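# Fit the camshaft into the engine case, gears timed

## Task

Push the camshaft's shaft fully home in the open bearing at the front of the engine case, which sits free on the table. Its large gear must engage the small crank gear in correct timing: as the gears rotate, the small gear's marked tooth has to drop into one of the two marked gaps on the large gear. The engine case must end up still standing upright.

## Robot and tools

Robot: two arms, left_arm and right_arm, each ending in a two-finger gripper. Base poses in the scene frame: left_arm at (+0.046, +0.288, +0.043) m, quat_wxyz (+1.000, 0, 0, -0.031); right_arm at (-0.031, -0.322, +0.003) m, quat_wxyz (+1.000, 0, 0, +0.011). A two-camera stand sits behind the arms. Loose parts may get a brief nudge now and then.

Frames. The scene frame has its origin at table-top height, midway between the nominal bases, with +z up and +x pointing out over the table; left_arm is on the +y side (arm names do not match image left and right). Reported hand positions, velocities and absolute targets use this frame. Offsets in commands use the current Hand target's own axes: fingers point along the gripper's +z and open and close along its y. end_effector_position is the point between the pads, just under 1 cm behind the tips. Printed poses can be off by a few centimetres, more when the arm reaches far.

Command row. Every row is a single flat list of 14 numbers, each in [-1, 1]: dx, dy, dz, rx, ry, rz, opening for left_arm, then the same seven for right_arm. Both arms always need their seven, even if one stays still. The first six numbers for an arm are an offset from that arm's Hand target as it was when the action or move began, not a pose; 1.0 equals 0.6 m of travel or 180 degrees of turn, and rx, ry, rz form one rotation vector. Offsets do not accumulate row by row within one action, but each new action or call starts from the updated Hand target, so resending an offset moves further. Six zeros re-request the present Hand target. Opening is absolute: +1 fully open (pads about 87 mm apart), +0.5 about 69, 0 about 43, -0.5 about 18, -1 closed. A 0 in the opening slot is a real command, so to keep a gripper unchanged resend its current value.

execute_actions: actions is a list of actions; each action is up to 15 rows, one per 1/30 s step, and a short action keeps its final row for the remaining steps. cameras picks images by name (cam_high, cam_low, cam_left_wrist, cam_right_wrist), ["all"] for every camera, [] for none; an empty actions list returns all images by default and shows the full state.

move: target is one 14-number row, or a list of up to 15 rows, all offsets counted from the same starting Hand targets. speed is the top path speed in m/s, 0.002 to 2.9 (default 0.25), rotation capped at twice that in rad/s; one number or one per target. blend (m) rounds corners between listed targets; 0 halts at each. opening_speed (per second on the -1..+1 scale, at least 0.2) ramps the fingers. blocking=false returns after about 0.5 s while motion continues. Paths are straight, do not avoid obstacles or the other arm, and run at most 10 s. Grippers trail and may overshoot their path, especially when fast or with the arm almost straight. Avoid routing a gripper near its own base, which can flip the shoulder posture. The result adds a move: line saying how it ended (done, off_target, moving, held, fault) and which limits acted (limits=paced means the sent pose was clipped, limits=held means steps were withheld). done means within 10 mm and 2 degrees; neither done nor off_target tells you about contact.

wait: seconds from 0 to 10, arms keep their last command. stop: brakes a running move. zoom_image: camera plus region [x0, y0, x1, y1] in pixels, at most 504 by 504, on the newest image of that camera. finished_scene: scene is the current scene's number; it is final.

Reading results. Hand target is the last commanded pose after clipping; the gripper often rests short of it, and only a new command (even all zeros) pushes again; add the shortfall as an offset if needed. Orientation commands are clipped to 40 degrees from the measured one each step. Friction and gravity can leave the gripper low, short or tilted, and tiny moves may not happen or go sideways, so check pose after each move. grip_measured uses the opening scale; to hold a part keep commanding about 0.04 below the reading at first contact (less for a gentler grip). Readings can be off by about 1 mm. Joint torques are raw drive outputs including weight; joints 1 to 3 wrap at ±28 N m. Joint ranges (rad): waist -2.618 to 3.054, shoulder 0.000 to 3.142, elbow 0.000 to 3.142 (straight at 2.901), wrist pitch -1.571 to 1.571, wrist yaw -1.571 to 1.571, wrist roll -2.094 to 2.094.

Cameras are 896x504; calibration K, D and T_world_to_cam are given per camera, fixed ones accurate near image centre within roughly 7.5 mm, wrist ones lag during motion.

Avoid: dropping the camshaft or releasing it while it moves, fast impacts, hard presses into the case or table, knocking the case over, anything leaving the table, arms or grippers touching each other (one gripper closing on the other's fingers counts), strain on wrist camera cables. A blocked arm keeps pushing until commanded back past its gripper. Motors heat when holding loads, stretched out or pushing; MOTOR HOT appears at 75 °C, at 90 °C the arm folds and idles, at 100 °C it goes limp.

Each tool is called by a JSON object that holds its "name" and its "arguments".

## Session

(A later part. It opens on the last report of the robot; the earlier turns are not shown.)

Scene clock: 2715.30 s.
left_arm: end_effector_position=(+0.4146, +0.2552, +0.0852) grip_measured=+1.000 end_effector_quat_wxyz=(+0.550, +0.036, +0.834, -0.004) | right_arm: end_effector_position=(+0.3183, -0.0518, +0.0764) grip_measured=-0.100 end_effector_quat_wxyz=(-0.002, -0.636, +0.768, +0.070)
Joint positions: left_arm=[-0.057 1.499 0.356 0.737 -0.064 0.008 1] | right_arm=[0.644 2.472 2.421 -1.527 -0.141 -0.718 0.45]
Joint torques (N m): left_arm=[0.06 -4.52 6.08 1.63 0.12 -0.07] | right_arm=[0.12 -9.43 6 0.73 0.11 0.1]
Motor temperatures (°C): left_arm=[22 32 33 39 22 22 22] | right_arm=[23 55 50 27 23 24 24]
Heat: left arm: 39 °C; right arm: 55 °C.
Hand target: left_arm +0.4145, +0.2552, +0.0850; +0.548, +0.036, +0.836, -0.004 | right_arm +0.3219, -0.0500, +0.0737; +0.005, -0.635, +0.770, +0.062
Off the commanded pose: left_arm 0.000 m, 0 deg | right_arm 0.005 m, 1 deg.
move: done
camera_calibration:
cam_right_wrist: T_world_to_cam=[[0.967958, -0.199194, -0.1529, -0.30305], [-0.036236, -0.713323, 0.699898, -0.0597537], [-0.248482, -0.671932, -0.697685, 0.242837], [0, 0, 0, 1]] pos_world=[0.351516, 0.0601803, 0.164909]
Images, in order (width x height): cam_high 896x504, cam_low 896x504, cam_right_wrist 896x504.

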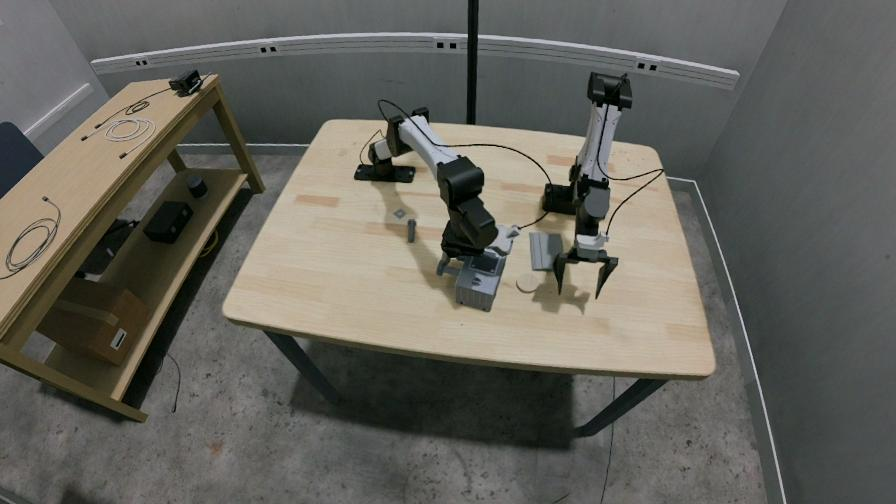

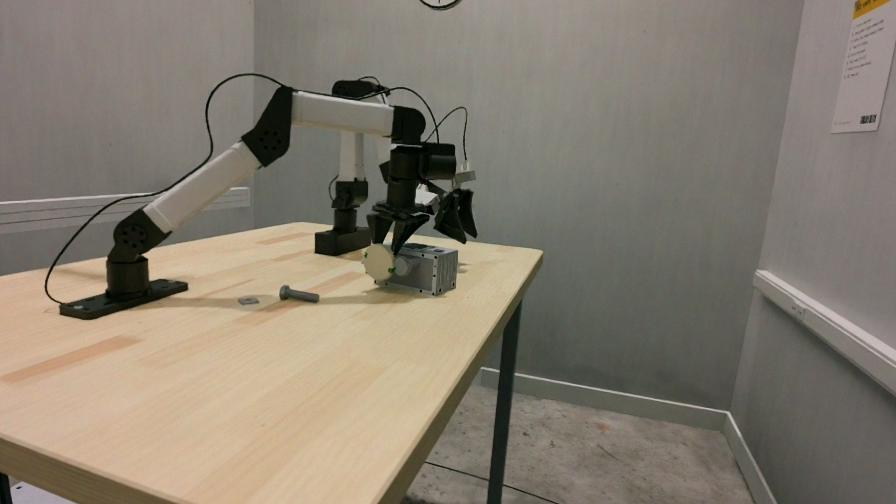

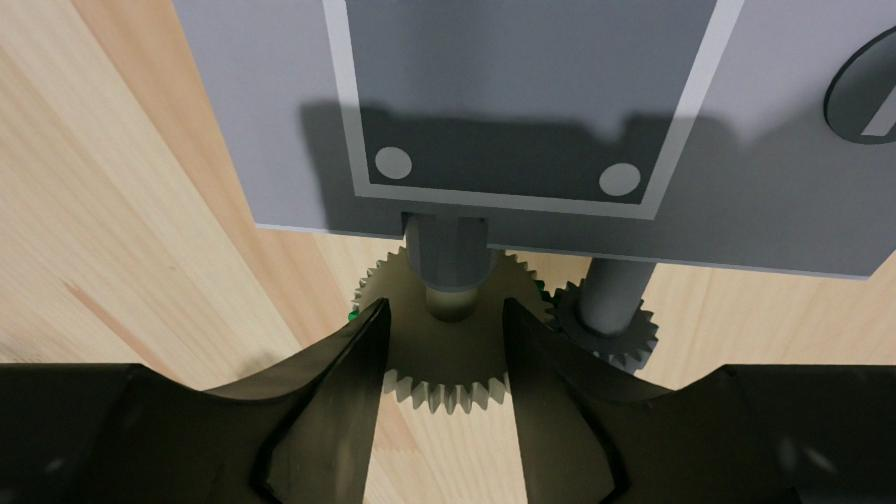

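{"name": "move", "arguments": {"target": [0,0,0,0,0,0,1,0.002,-0.002,0.017,0,0.003,0,-0.1], "speed": 0.05, "cameras": ["cam_right_wrist"]}}

Scene clock: 2724.70 s.
left_arm: end_effector_position=(+0.4146, +0.2552, +0.0852) grip_measured=+1.000 end_effector_quat_wxyz=(+0.550, +0.036, +0.834, -0.004) | right_arm: end_effector_position=(+0.3184, -0.0511, +0.0664) grip_measured=-0.100 end_effector_quat_wxyz=(-0.004, -0.635, +0.769, +0.070)
Joint positions: left_arm=[-0.057 1.499 0.356 0.737 -0.064 0.008 1] | right_arm=[0.645 2.472 2.381 -1.491 -0.139 -0.716 0.45]
Joint torques (N m): left_arm=[0.13 -4.53 6.17 1.62 0.17 -0.07] | right_arm=[0.12 -9.47 5.93 0.69 0.16 0.09]
Motor temperatures (°C): left_arm=[22 32 33 39 22 22 22] | right_arm=[23 55 49 27 23 24 24]
Heat: left arm: 39 °C; right arm: 55 °C.
Hand target: left_arm +0.4145, +0.2552, +0.0850; +0.548, +0.036, +0.836, -0.004 | right_arm +0.3222, -0.0504, +0.0634; +0.001, -0.636, +0.770, +0.059
Off the commanded pose: left_arm 0.000 m, 0 deg | right_arm 0.005 m, 1 deg.
move: done
camera_calibration:
cam_right_wrist: T_world_to_cam=[[0.96729, -0.200941, -0.154834, -0.304295], [-0.035012, -0.710274, 0.703054, -0.0526368], [-0.251247, -0.674635, -0.694076, 0.23689], [0, 0, 0, 1]] pos_world=[0.352016, 0.0612822, 0.154311]
Images, in order (width x height): cam_right_wrist 896x504.

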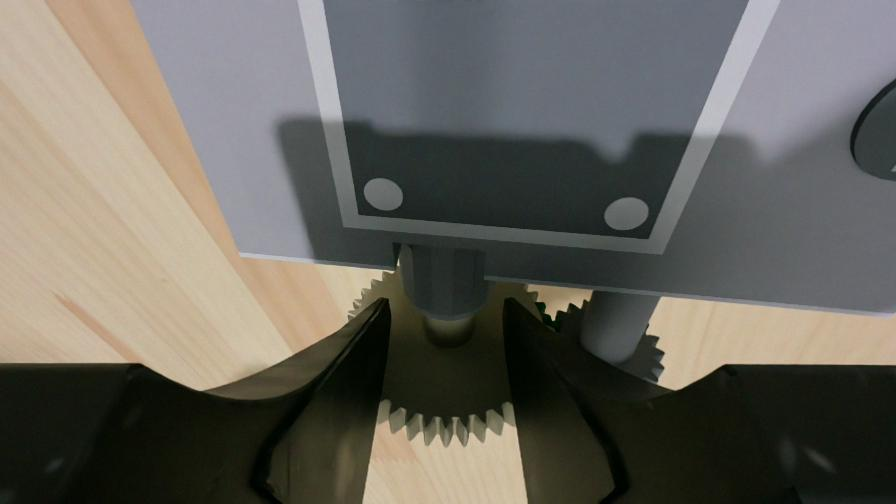

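{"name": "move", "arguments": {"target": [0,0,0,0,0,0,1,0,0,0,0,0,0,-0.8], "opening_speed": 1.0, "cameras": ["cam_right_wrist"]}}

Scene clock: 2729.77 s.
left_arm: end_effector_position=(+0.4146, +0.2552, +0.0852) grip_measured=+1.000 end_effector_quat_wxyz=(+0.550, +0.036, +0.834, -0.004) | right_arm: end_effector_position=(+0.3191, -0.0522, +0.0665) grip_measured=-0.496 end_effector_quat_wxyz=(-0.004, -0.633, +0.772, +0.064)
Joint positions: left_arm=[-0.057 1.499 0.356 0.737 -0.064 0.008 1] | right_arm=[0.646 2.472 2.381 -1.491 -0.127 -0.706 0.252]
Joint torques (N m): left_arm=[0.14 -4.46 6 1.65 0.11 -0.1] | right_arm=[0.01 -9.46 5.87 0.7 0.04 -0.03]
Motor temperatures (°C): left_arm=[22 32 33 39 22 22 22] | right_arm=[23 55 48 27 23 24 24]
Heat: left arm: 39 °C; right arm: 55 °C.
Hand target: left_arm +0.4145, +0.2552, +0.0850; +0.548, +0.036, +0.836, -0.004 | right_arm +0.3223, -0.0505, +0.0634; +0.001, -0.635, +0.770, +0.059
Off the commanded pose: left_arm 0.000 m, 0 deg | right_arm 0.005 m, 1 deg.
move: done
camera_calibration:
cam_right_wrist: T_world_to_cam=[[0.966628, -0.210319, -0.146275, -0.305984], [-0.0455316, -0.702928, 0.709803, -0.0501726], [-0.252106, -0.679455, -0.689046, 0.236079], [0, 0, 0, 1]] pos_world=[0.353005, 0.0607834, 0.153524]
Images, in order (width x height): cam_right_wrist 896x504.

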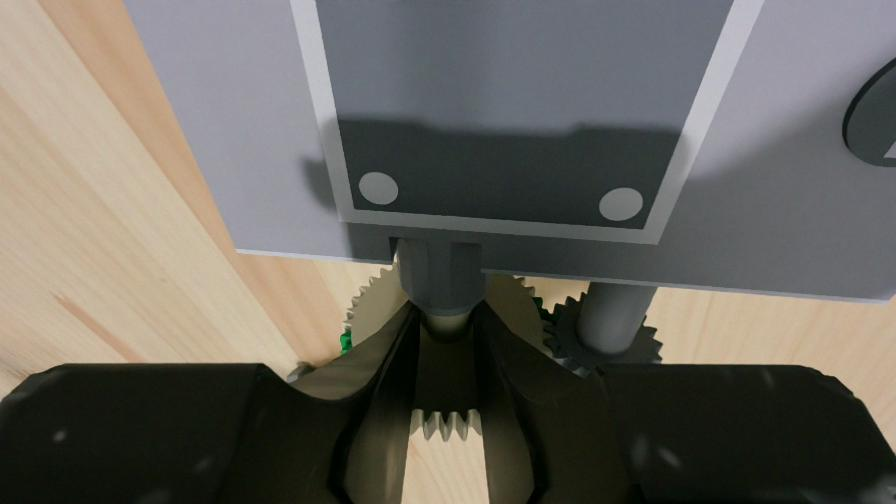

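{"name": "move", "arguments": {"target": [0,0,0,0,0,0,1,0.032,0,-0.006,0,0,0,-0.8], "speed": 0.05, "cameras": ["cam_right_wrist"]}}

Scene clock: 2738.63 s.
left_arm: end_effector_position=(+0.4146, +0.2552, +0.0852) grip_measured=+1.000 end_effector_quat_wxyz=(+0.550, +0.036, +0.834, -0.004) | right_arm: end_effector_position=(+0.3184, -0.0560, +0.0652) grip_measured=-0.502 end_effector_quat_wxyz=(+0.012, -0.634, +0.771, +0.066)
Joint positions: left_arm=[-0.057 1.499 0.356 0.737 -0.064 0.008 1] | right_arm=[0.639 2.397 2.246 -1.399 -0.132 -0.715 0.249]
Joint torques (N m): left_arm=[0.06 -4.56 6.13 1.68 0.15 -0.13] | right_arm=[-1.62 -10.44 4.16 0.39 0.09 -0.25]
Motor temperatures (°C): left_arm=[22 32 33 39 22 22 22] | right_arm=[23 55 47 27 23 24 24]
Heat: left arm: 39 °C; right arm: 55 °C.
Hand target: left_arm +0.4145, +0.2552, +0.0850; +0.548, +0.036, +0.836, -0.004 | right_arm +0.3187, -0.0697, +0.0653; +0.001, -0.635, +0.770, +0.059
Off the commanded pose: left_arm 0.000 m, 0 deg | right_arm 0.014 m, 1 deg.
move: off_target (right_arm)
camera_calibration:
cam_right_wrist: T_world_to_cam=[[0.970025, -0.20562, -0.129508, -0.308259], [-0.0602126, -0.719697, 0.691672, -0.0470595], [-0.235428, -0.663141, -0.710505, 0.229397], [0, 0, 0, 1]] pos_world=[0.350192, 0.0548695, 0.155615]
Images, in order (width x height): cam_right_wrist 896x504.

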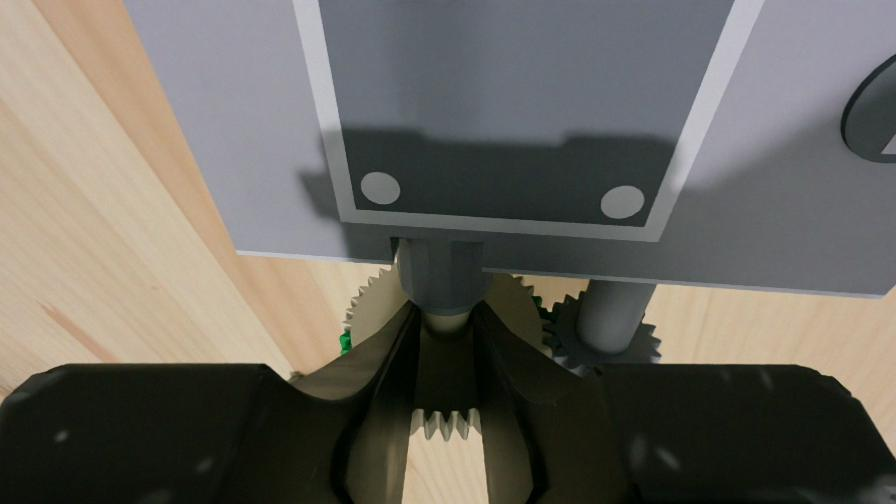

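{"name": "move", "arguments": {"target": [[0,0,0,0,0,0,1,0.006,-0.004,0,0,0.015,0,-0.8],[0,0,0,0,0,0,1,0.012,-0.002,0,0.0,-0.005,0,-0.8],[0,0,0,0,0,0,1,0.018,-0.004,0,0,0.015,0,-0.8]], "speed": 0.06, "cameras": ["cam_right_wrist"]}}

Scene clock: 2747.20 s.
left_arm: end_effector_position=(+0.4146, +0.2552, +0.0852) grip_measured=+1.000 end_effector_quat_wxyz=(+0.550, +0.036, +0.834, -0.004) | right_arm: end_effector_position=(+0.3180, -0.0580, +0.0652) grip_measured=-0.503 end_effector_quat_wxyz=(+0.016, -0.634, +0.769, +0.074)
Joint positions: left_arm=[-0.057 1.499 0.356 0.737 -0.064 0.008 1] | right_arm=[0.63 2.377 2.21 -1.378 -0.148 -0.725 0.249]
Joint torques (N m): left_arm=[0.2 -4.41 6.17 1.62 0.11 -0.11] | right_arm=[-1.46 -8.23 7.98 -0.16 0.56 -0.27]
Heat: left arm: 39 °C; right arm: 54 °C.
Hand target: left_arm +0.4145, +0.2552, +0.0850; +0.548, +0.036, +0.836, -0.004 | right_arm +0.3190, -0.0807, +0.0643; -0.017, -0.637, +0.770, +0.044
Off the commanded pose: left_arm 0.000 m, 0 deg | right_arm 0.023 m, 5 deg.
move: off_target (right_arm)
camera_calibration:
cam_right_wrist: T_world_to_cam=[[0.969917, -0.201565, -0.136502, -0.307436], [-0.0564034, -0.731543, 0.679458, -0.049643], [-0.236812, -0.651319, -0.720905, 0.229756], [0, 0, 0, 1]] pos_world=[0.349796, 0.0513602, 0.157397]
Images, in order (width x height): cam_right_wrist 896x504.

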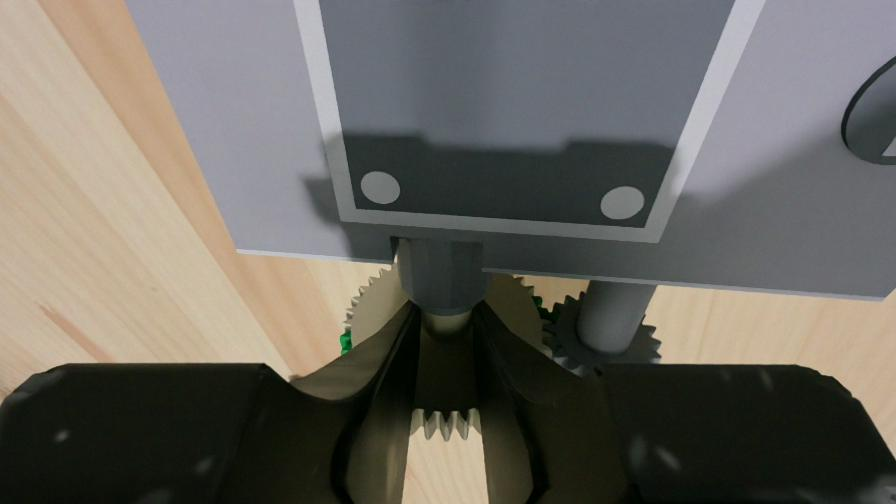

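{"name": "wait", "arguments": {"seconds": 0, "cameras": ["cam_low","cam_high"]}}

{"name": "zoom_image", "arguments": {"camera": "cam_low", "region": [340, 220, 470, 305]}}

{"name": "zoom_image", "arguments": {"camera": "cam_high", "region": [410, 225, 520, 315]}}

Scene clock: 2760.83 s.
left_arm: end_effector_position=(+0.4146, +0.2552, +0.0852) grip_measured=+1.000 end_effector_quat_wxyz=(+0.550, +0.036, +0.834, -0.004) | right_arm: end_effector_position=(+0.3180, -0.0580, +0.0652) grip_measured=-0.503 end_effector_quat_wxyz=(+0.016, -0.634, +0.769, +0.074)
Joint positions: left_arm=[-0.057 1.499 0.356 0.737 -0.064 0.008 1] | right_arm=[0.63 2.377 2.21 -1.378 -0.148 -0.725 0.249]
Joint torques (N m): left_arm=[0.28 -4.56 6.22 1.61 0.11 -0.07] | right_arm=[-1.46 -8.23 7.99 -0.16 0.57 -0.26]
Heat: left arm: 39 °C; right arm: 54 °C.
Hand target: left_arm +0.4145, +0.2552, +0.0850; +0.548, +0.036, +0.836, -0.004 | right_arm +0.3190, -0.0807, +0.0643; -0.017, -0.637, +0.770, +0.044
Tool commands: left_gripper/opening=+1.0 right_gripper/opening=-0.8
Off the commanded pose: left_arm 0.000 m, 0 deg | right_arm 0.023 m, 5 deg.
Images, in order (width x height): cam_high 896x504, cam_low 896x504.

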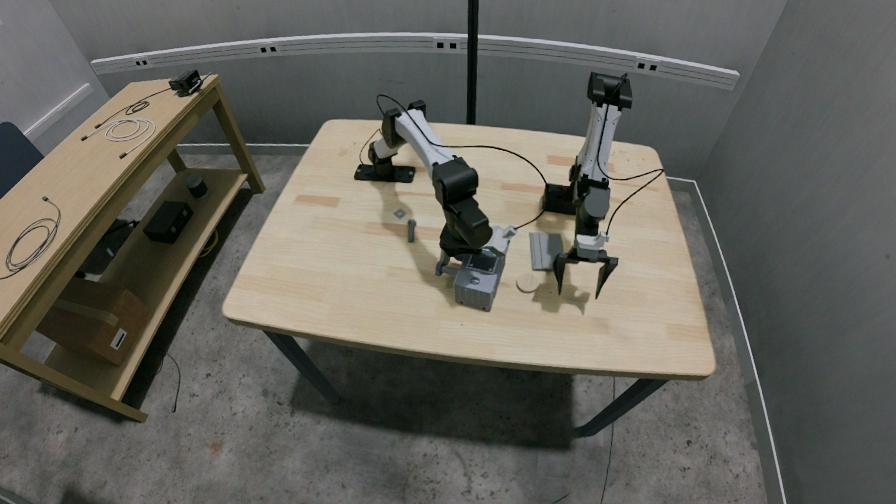

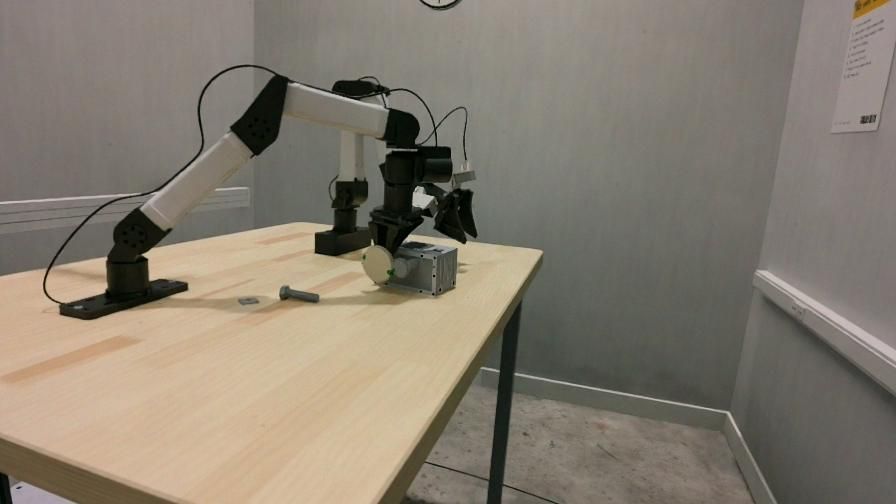

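Scaled by 3.877 from the camera's 896x504 image, which has a finer 1280x720 frame.

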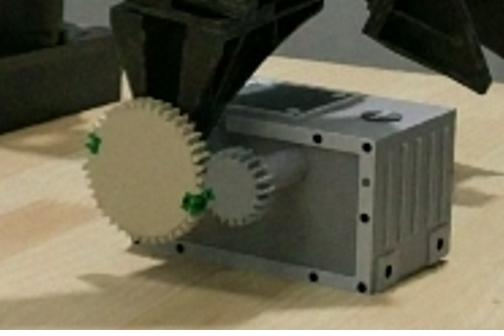

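Scaled by 4.582 from the camera's 896x504 image, which has a finer 1280x720 frame.

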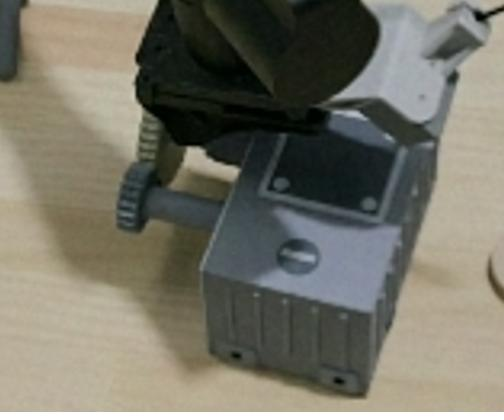

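{"name": "move", "arguments": {"target": [[0,0,0,0,0,0,1,0.0,0.006,0.01,0,0.012,0,-0.8]], "speed": 0.06}}

{"name": "move", "arguments": {"target": [[0,0,0,0,0,0,1,0.016,0.002,0.0,0.01,0,0,-0.8],[0,0,0,0,0,0,1,0.016,0.002,0.0,-0.01,0.01,0,-0.8],[0,0,0,0,0,0,1,0.024,0.002,0.0,0,0.01,0,-0.8]], "speed": 0.06, "cameras": ["cam_right_wrist"]}}

Scene clock: 2775.23 s.
left_arm: end_effector_position=(+0.4146, +0.2552, +0.0852) grip_measured=+1.000 end_effector_quat_wxyz=(+0.550, +0.036, +0.834, -0.004) | right_arm: end_effector_position=(+0.3180, -0.0571, +0.0655) grip_measured=-0.504 end_effector_quat_wxyz=(+0.012, -0.635, +0.769, +0.065)
Joint positions: left_arm=[-0.057 1.499 0.356 0.737 -0.064 0.008 1] | right_arm=[0.639 2.39 2.234 -1.394 -0.131 -0.719 0.248]
Joint torques (N m): left_arm=[0.2 -4.57 6.17 1.65 0.12 -0.1] | right_arm=[-0.83 -7.53 7.05 -0.18 0.65 -0.18]
Heat: left arm: 39 °C; right arm: 53 °C.
Hand target: left_arm +0.4145, +0.2552, +0.0850; +0.548, +0.036, +0.836, -0.004 | right_arm +0.3150, -0.0797, +0.0587; -0.032, -0.637, +0.769, +0.032
Off the commanded pose: left_arm 0.000 m, 0 deg | right_arm 0.024 m, 6 deg.
move: off_target (right_arm)

Scene clock: 2777.43 s.
left_arm: end_effector_position=(+0.4146, +0.2552, +0.0852) grip_measured=+1.000 end_effector_quat_wxyz=(+0.550, +0.036, +0.834, -0.004) | right_arm: end_effector_position=(+0.3168, -0.0605, +0.0654) grip_measured=-0.508 end_effector_quat_wxyz=(+0.007, -0.636, +0.769, +0.057)
Joint positions: left_arm=[-0.057 1.499 0.356 0.737 -0.064 0.008 1] | right_arm=[0.641 2.388 2.228 -1.401 -0.114 -0.719 0.246]
Joint torques (N m): left_arm=[-0.03 -4.46 6.26 1.65 0.17 -0.07] | right_arm=[-1.78 -9.14 3.21 -0.19 0.7 -0.31]
Heat: left arm: 39 °C; right arm: 53 °C.
Hand target: left_arm +0.4145, +0.2552, +0.0850; +0.548, +0.036, +0.836, -0.004 | right_arm +0.3111, -0.0935, +0.0590; -0.044, -0.638, +0.768, +0.022
Off the commanded pose: left_arm 0.000 m, 0 deg | right_arm 0.034 m, 7 deg.
move: off_target (right_arm)
camera_calibration:
cam_right_wrist: T_world_to_cam=[[0.971668, -0.202515, -0.121856, -0.308417], [-0.0585483, -0.705748, 0.706039, -0.0511511], [-0.228983, -0.678901, -0.69761, 0.222336], [0, 0, 0, 1]] pos_world=[0.347595, 0.0523858, 0.153636]
Images, in order (width x height): cam_right_wrist 896x504.

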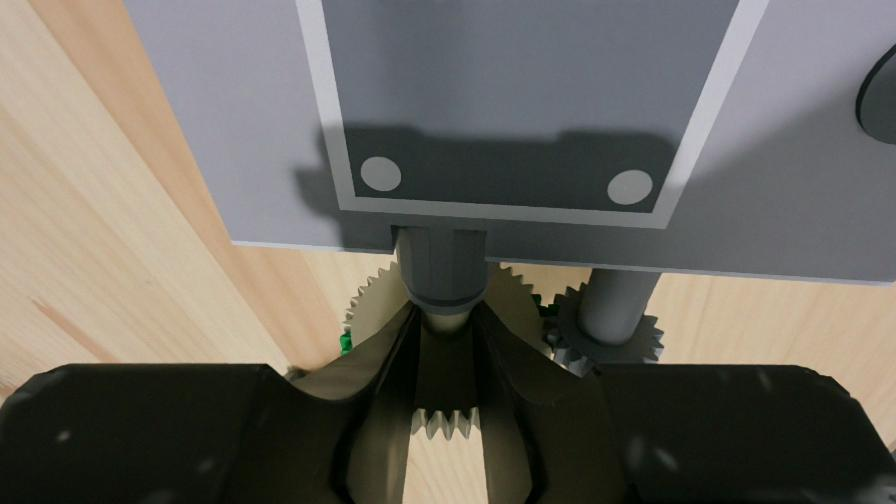

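{"name": "move", "arguments": {"target": [[0,0,0,0,0,0,1,0.01,0.002,0.0,0.01,-0.02,0,-0.8],[0,0,0,0,0,0,1,0.015,0.004,0.0,-0.01,0.0,0,-0.8],[0,0,0,0,0,0,1,0.02,-0.002,0.0,0,-0.01,0,-0.8]], "speed": 0.06, "cameras": ["cam_right_wrist"]}}

Scene clock: 2786.70 s.
left_arm: end_effector_position=(+0.4146, +0.2552, +0.0852) grip_measured=+1.000 end_effector_quat_wxyz=(+0.550, +0.036, +0.834, -0.004) | right_arm: end_effector_position=(+0.3153, -0.0677, +0.0639) grip_measured=-0.512 end_effector_quat_wxyz=(+0.019, -0.637, +0.769, +0.061)
Joint positions: left_arm=[-0.057 1.499 0.356 0.737 -0.064 0.008 1] | right_arm=[0.627 2.32 2.107 -1.324 -0.123 -0.733 0.244]
Joint torques (N m): left_arm=[0.21 -4.42 6.26 1.68 0.12 -0.1] | right_arm=[-2.91 -9.25 3.37 -0.24 0.57 -0.44]
Heat: left arm: 39 °C; right arm: 53 °C.
Hand target: left_arm +0.4145, +0.2552, +0.0850; +0.548, +0.036, +0.836, -0.004 | right_arm +0.3101, -0.1056, +0.0593; -0.032, -0.637, +0.769, +0.032
Off the commanded pose: left_arm 0.000 m, 0 deg | right_arm 0.038 m, 7 deg.
move: off_target (right_arm)
camera_calibration:
cam_right_wrist: T_world_to_cam=[[0.973422, -0.19987, -0.111815, -0.309551], [-0.0689003, -0.721187, 0.689305, -0.0520445], [-0.21841, -0.663281, -0.71579, 0.214955], [0, 0, 0, 1]] pos_world=[0.344686, 0.0431718, 0.155125]
Images, in order (width x height): cam_right_wrist 896x504.

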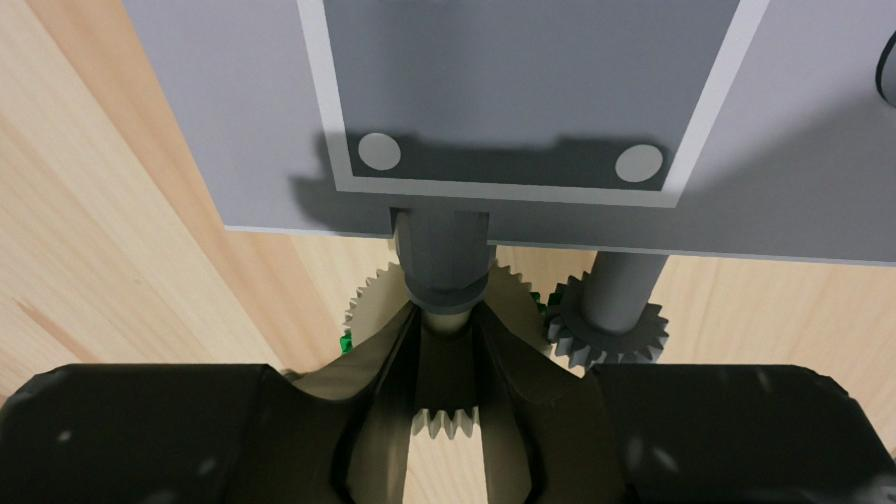

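{"name": "move", "arguments": {"target": [[0,0,0,0,0,0,1,0.004,0.002,0.0,0.01,0.01,0,-0.8],[0,0,0,0,0,0,1,0.008,0.004,0.0,-0.01,-0.01,0,-0.8],[0,0,0,0,0,0,1,0.008,0,0.0,0,0.01,0,-0.8]], "speed": 0.06, "cameras": ["cam_right_wrist","cam_low"]}}

{"name": "zoom_image", "arguments": {"camera": "cam_low", "region": [345, 235, 415, 291]}}

{"name": "zoom_image", "arguments": {"camera": "cam_right_wrist", "region": [490, 230, 690, 370]}}

Scene clock: 2798.73 s.
left_arm: end_effector_position=(+0.4146, +0.2552, +0.0852) grip_measured=+1.000 end_effector_quat_wxyz=(+0.550, +0.036, +0.834, -0.004) | right_arm: end_effector_position=(+0.3151, -0.0712, +0.0636) grip_measured=-0.512 end_effector_quat_wxyz=(+0.024, -0.637, +0.767, +0.071)
Joint positions: left_arm=[-0.057 1.499 0.356 0.737 -0.064 0.008 1] | right_arm=[0.613 2.3 2.072 -1.304 -0.145 -0.749 0.244]
Joint torques (N m): left_arm=[0.21 -4.55 6 1.63 0.14 -0.07] | right_arm=[-1.74 -7.5 6.97 -0.63 1.01 -0.32]
Heat: left arm: 39 °C; right arm: 53 °C.
Hand target: left_arm +0.4145, +0.2552, +0.0850; +0.548, +0.036, +0.836, -0.004 | right_arm +0.3094, -0.1103, +0.0594; -0.043, -0.638, +0.769, +0.022
Off the commanded pose: left_arm 0.000 m, 0 deg | right_arm 0.040 m, 10 deg.
move: off_target (right_arm)
camera_calibration:
cam_right_wrist: T_world_to_cam=[[0.97293, -0.19553, -0.123189, -0.308929], [-0.0626556, -0.736267, 0.673785, -0.0563676], [-0.222445, -0.647827, -0.728587, 0.215592], [0, 0, 0, 1]] pos_world=[0.344992, 0.0377595, 0.157]
Images, in order (width x height): cam_low 896x504, cam_right_wrist 896x504.

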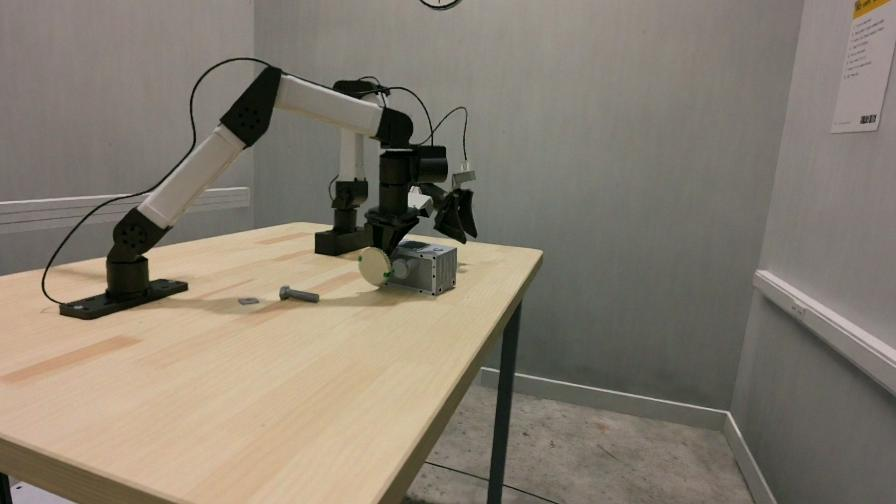

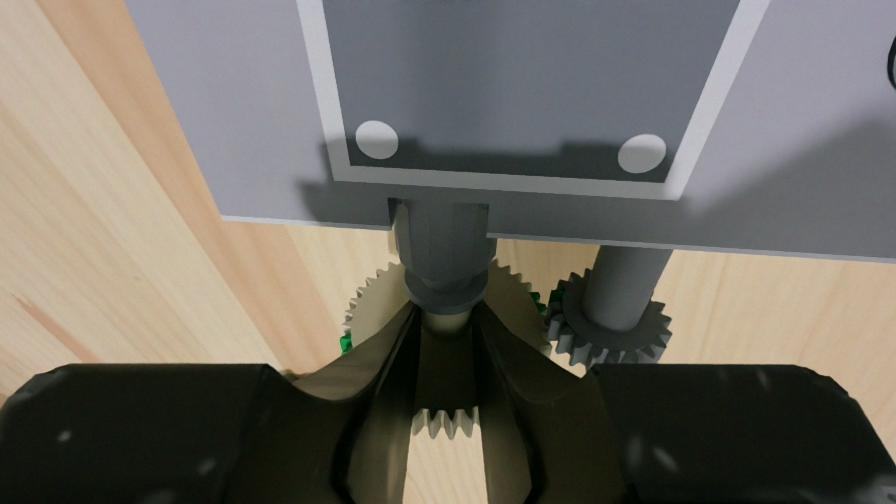

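Scaled by 7.200 from the camera's 896x504 image, which has a finer 1280x720 frame.

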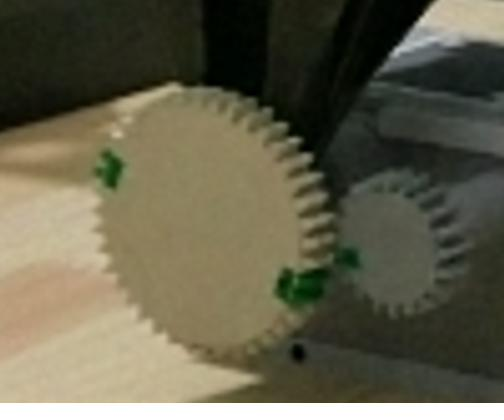

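Scaled by 2.520 from the camera's 896x504 image, which has a finer 1280x720 frame.

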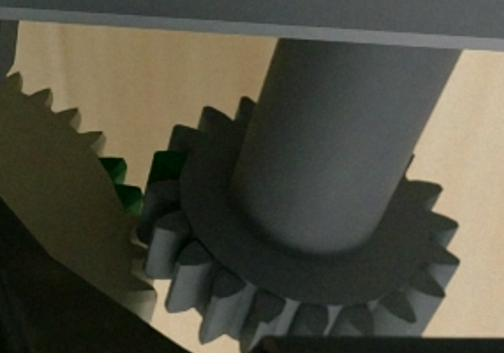

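{"name": "move", "arguments": {"target": [[0,0,0,0,0,0,1,0.012,-0.002,0.0,-0.01,0.01,0,-0.8],[0,0,0,0,0,0,1,0.014,0,0.0,0.02,0.0,0,-0.8],[0,0,0,0,0,0,1,0.012,0,0.0,0.045,0.01,0,-0.8]], "speed": 0.06, "cameras": ["cam_right_wrist","cam_low"]}}

{"name": "zoom_image", "arguments": {"camera": "cam_low", "region": [345, 235, 415, 291]}}

{"name": "zoom_image", "arguments": {"camera": "cam_right_wrist", "region": [340, 200, 690, 370]}}

Scene clock: 2810.27 s.
left_arm: end_effector_position=(+0.4146, +0.2552, +0.0852) grip_measured=+1.000 end_effector_quat_wxyz=(+0.550, +0.036, +0.834, -0.004) | right_arm: end_effector_position=(+0.3135, -0.0750, +0.0643) grip_measured=-0.512 end_effector_quat_wxyz=(+0.048, -0.639, +0.768, +0.013)
Joint positions: left_arm=[-0.057 1.499 0.356 0.737 -0.064 0.008 1] | right_arm=[0.654 2.217 1.934 -1.193 -0.028 -0.711 0.244]
Joint torques (N m): left_arm=[0.24 -4.55 6.16 1.63 0.15 -0.09] | right_arm=[-1.94 -8.69 3.4 -0.18 1.13 -0.3]
Heat: left arm: 39 °C; right arm: 53 °C.
Hand target: left_arm +0.4145, +0.2552, +0.0850; +0.548, +0.036, +0.836, -0.004 | right_arm +0.3080, -0.1174, +0.0596; -0.011, -0.640, +0.767, -0.042
Off the commanded pose: left_arm 0.000 m, 0 deg | right_arm 0.043 m, 9 deg.
move: off_target (right_arm)
camera_calibration:
cam_right_wrist: T_world_to_cam=[[0.979244, -0.202672, -0.00222549, -0.318286], [-0.142313, -0.695345, 0.704445, -0.0336376], [-0.144319, -0.689507, -0.709755, 0.184471], [0, 0, 0, 1]] pos_world=[0.333515, 0.0392962, 0.153916]
Images, in order (width x height): cam_low 896x504, cam_right_wrist 896x504.

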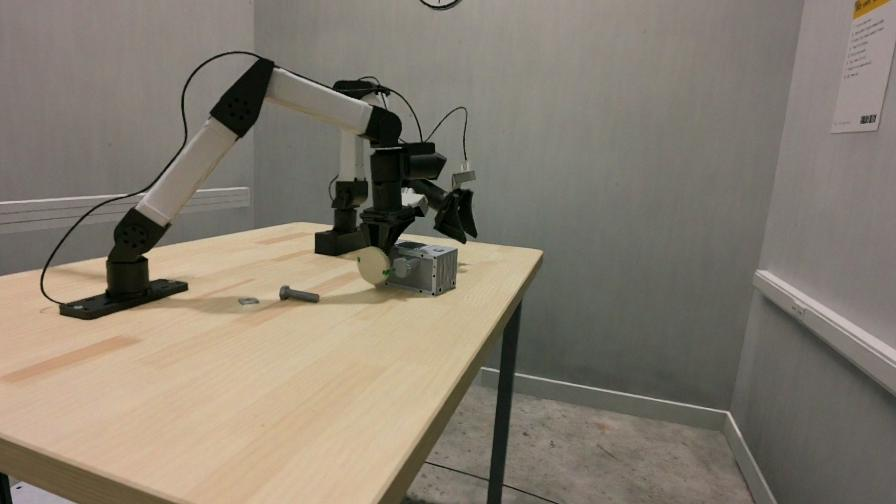

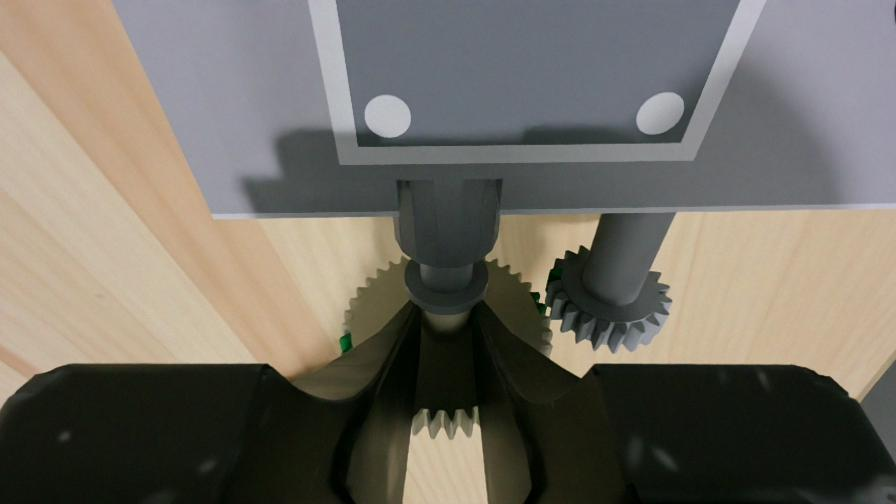

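Scaled by 7.200 from the camera's 896x504 image, which has a finer 1280x720 frame.

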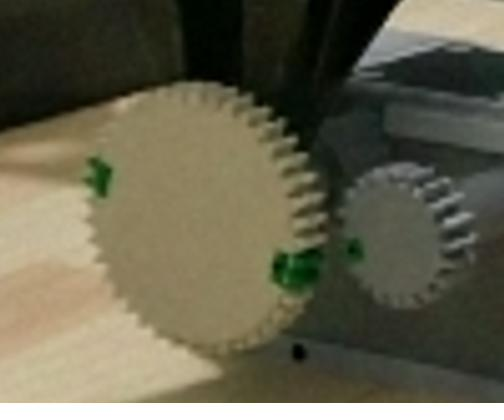

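Scaled by 1.440 from the camera's 896x504 image, which has a finer 1280x720 frame.

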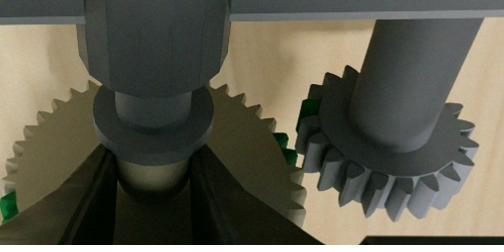

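{"name": "move", "arguments": {"target": [[0,0,0,0,0,0,1,-0.072,-0.002,0.0,0.01,-0.025,0,-0.8],[0,0,0,0,0,0,1,-0.09,-0.002,-0.006,0.01,-0.035,0,-0.8]], "speed": 0.06, "cameras": ["cam_right_wrist","cam_low"]}}

{"name": "zoom_image", "arguments": {"camera": "cam_low", "region": [345, 235, 415, 291]}}

{"name": "zoom_image", "arguments": {"camera": "cam_right_wrist", "region": [340, 200, 690, 370]}}

Scene clock: 2827.57 s.
left_arm: end_effector_position=(+0.4146, +0.2552, +0.0852) grip_measured=+1.000 end_effector_quat_wxyz=(+0.550, +0.036, +0.834, -0.004) | right_arm: end_effector_position=(+0.3145, -0.0685, +0.0676) grip_measured=-0.512 end_effector_quat_wxyz=(+0.042, -0.639, +0.768, -0.013)
Joint positions: left_arm=[-0.057 1.499 0.356 0.737 -0.064 0.008 1] | right_arm=[0.685 2.254 2.002 -1.235 0.027 -0.682 0.244]
Joint torques (N m): left_arm=[0.31 -4.51 6.08 1.65 0.12 -0.09] | right_arm=[0.28 -6.54 8.09 0.84 0.16 0.01]
Heat: left arm: 39 °C; right arm: 52 °C.
Hand target: left_arm +0.4145, +0.2552, +0.0850; +0.548, +0.036, +0.836, -0.004 | right_arm +0.3188, -0.0644, +0.0595; +0.042, -0.641, +0.766, -0.019
Off the commanded pose: left_arm 0.000 m, 0 deg | right_arm 0.010 m, 1 deg.
move: done
camera_calibration:
cam_right_wrist: T_world_to_cam=[[0.978232, -0.205146, 0.0312579, -0.320087], [-0.162049, -0.661105, 0.732584, -0.0246792], [-0.129622, -0.721703, -0.679958, 0.182637], [0, 0, 0, 1]] pos_world=[0.332794, 0.0498295, 0.15227]
Images, in order (width x height): cam_low 896x504, cam_right_wrist 896x504.

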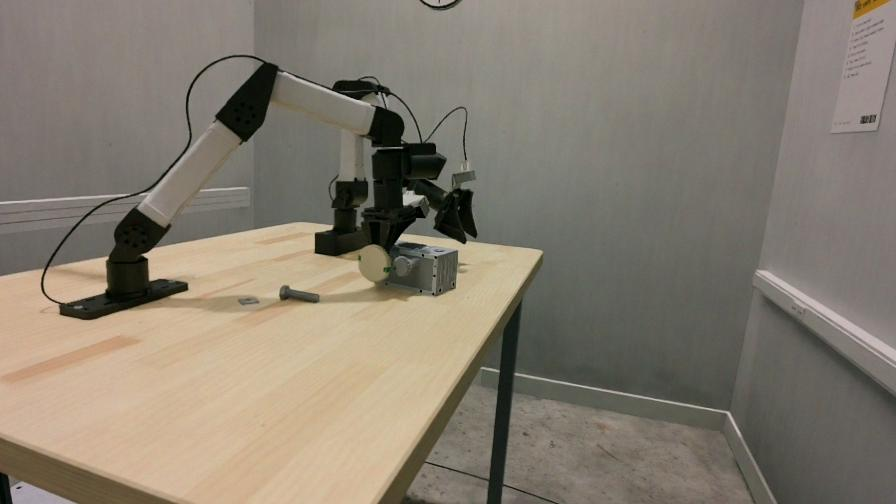

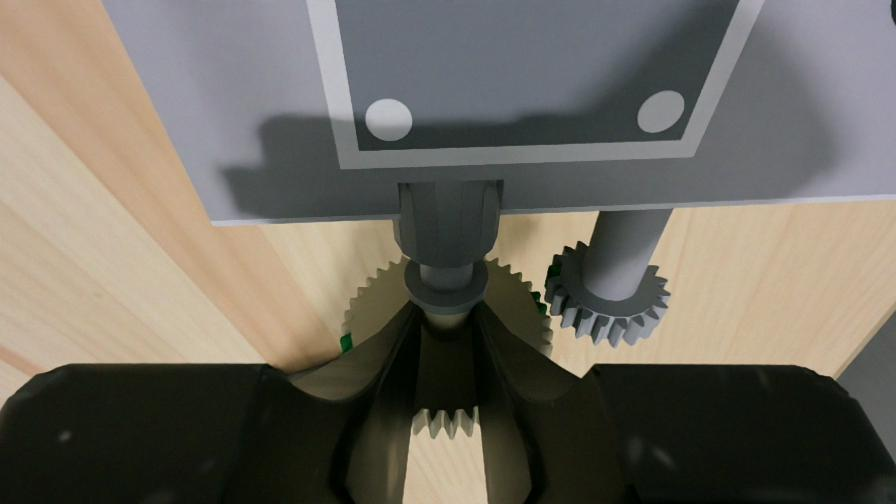

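Scaled by 7.200 from the camera's 896x504 image, which has a finer 1280x720 frame.

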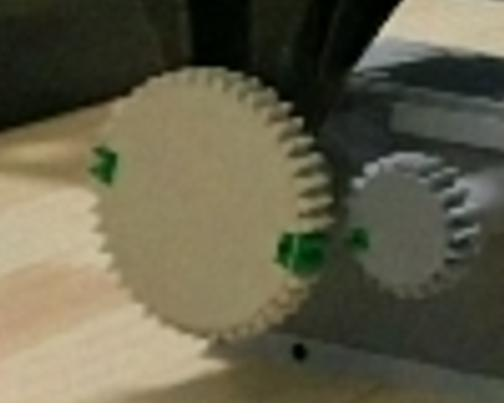

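Scaled by 1.440 from the camera's 896x504 image, which has a finer 1280x720 frame.

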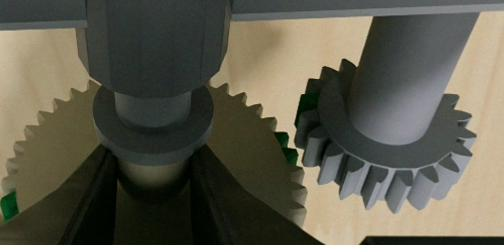

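{"name": "move", "arguments": {"target": [0,0,0,0,0,0,1,0.0,0,0.004,0,0,0,-0.54], "opening_speed": 0.5}}

{"name": "move", "arguments": {"target": [[0,0,0,0,0,0,1,-0.012,0,0.002,0.0,0.0,0,-0.54],[0,0,0,0,0,0,1,-0.02,0,0.002,0.0,0.0,0,-0.54]], "speed": 0.06, "cameras": ["cam_right_wrist","cam_low"]}}

{"name": "zoom_image", "arguments": {"camera": "cam_low", "region": [345, 235, 415, 291]}}

{"name": "zoom_image", "arguments": {"camera": "cam_right_wrist", "region": [340, 200, 690, 370]}}

Scene clock: 2846.13 s.
left_arm: end_effector_position=(+0.4146, +0.2552, +0.0852) grip_measured=+1.000 end_effector_quat_wxyz=(+0.550, +0.036, +0.834, -0.004) | right_arm: end_effector_position=(+0.3146, -0.0684, +0.0677) grip_measured=-0.512 end_effector_quat_wxyz=(+0.042, -0.639, +0.768, -0.013)
Joint positions: left_arm=[-0.057 1.499 0.356 0.737 -0.064 0.008 1] | right_arm=[0.685 2.254 2.002 -1.235 0.027 -0.682 0.244]
Joint torques (N m): left_arm=[0.09 -4.46 6.15 1.69 0.1 -0.08] | right_arm=[0.27 -6.45 7.35 0.95 0.16 0.01]
Motor temperatures (°C): left_arm=[22 32 33 39 22 22 22] | right_arm=[23 50 45 26 23 24 25]
Heat: left arm: 39 °C; right arm: 50 °C.
Hand target: left_arm +0.4145, +0.2552, +0.0850; +0.548, +0.036, +0.836, -0.004 | right_arm +0.3191, -0.0643, +0.0572; +0.042, -0.641, +0.766, -0.019
Off the commanded pose: left_arm 0.000 m, 0 deg | right_arm 0.012 m, 1 deg.
move: off_target (right_arm)

Scene clock: 2847.33 s.
left_arm: end_effector_position=(+0.4146, +0.2552, +0.0852) grip_measured=+1.000 end_effector_quat_wxyz=(+0.550, +0.036, +0.834, -0.004) | right_arm: end_effector_position=(+0.3144, -0.0591, +0.0675) grip_measured=-0.512 end_effector_quat_wxyz=(+0.037, -0.640, +0.768, -0.013)
Joint positions: left_arm=[-0.057 1.499 0.356 0.737 -0.064 0.008 1] | right_arm=[0.701 2.297 2.074 -1.275 0.028 -0.668 0.244]
Joint torques (N m): left_arm=[0.2 -4.6 6.16 1.62 0.15 -0.13] | right_arm=[0.31 -6.39 7.86 1.02 0.17 0.03]
Heat: left arm: 39 °C; right arm: 50 °C.
Hand target: left_arm +0.4145, +0.2552, +0.0850; +0.548, +0.036, +0.836, -0.004 | right_arm +0.3212, -0.0524, +0.0564; +0.042, -0.641, +0.766, -0.019
Off the commanded pose: left_arm 0.000 m, 0 deg | right_arm 0.015 m, 1 deg.
move: off_target (right_arm)
camera_calibration:
cam_right_wrist: T_world_to_cam=[[0.978847, -0.203105, 0.0246222, -0.317646], [-0.154699, -0.656001, 0.738736, -0.0209592], [-0.133889, -0.726919, -0.673545, 0.189844], [0, 0, 0, 1]] pos_world=[0.333102, 0.0597361, 0.151173]
Images, in order (width x height): cam_low 896x504, cam_right_wrist 896x504.

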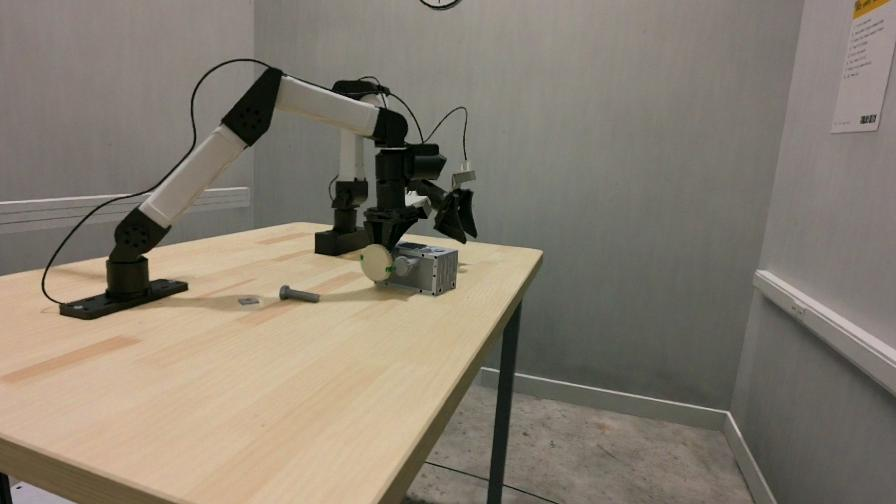

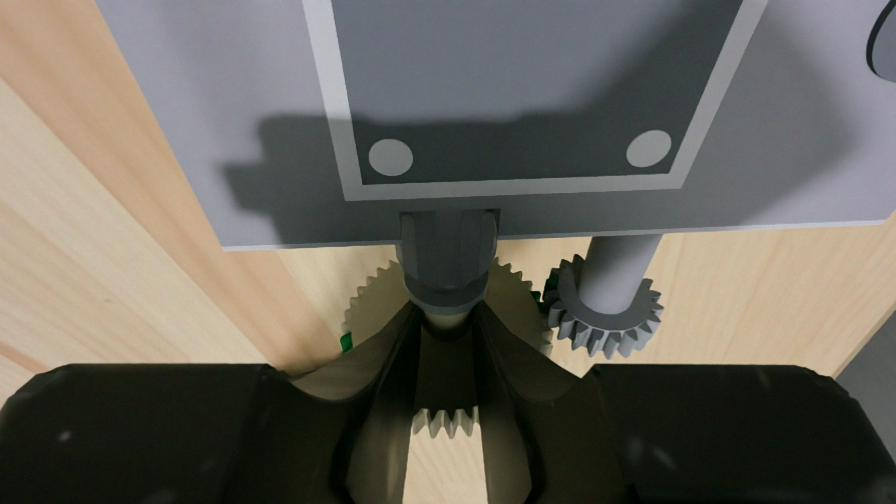

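Scaled by 7.200 from the camera's 896x504 image, which has a finer 1280x720 frame.

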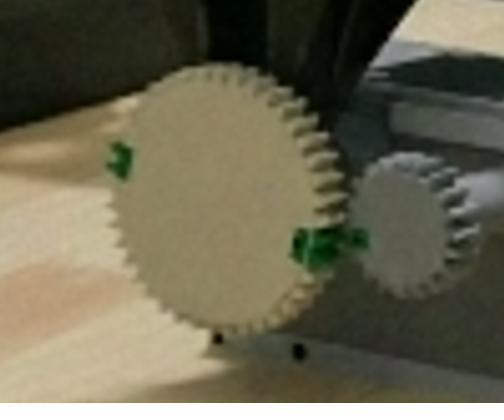

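Scaled by 1.440 from the camera's 896x504 image, which has a finer 1280x720 frame.

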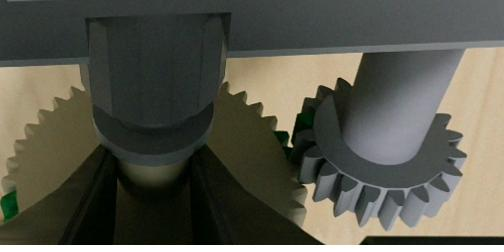

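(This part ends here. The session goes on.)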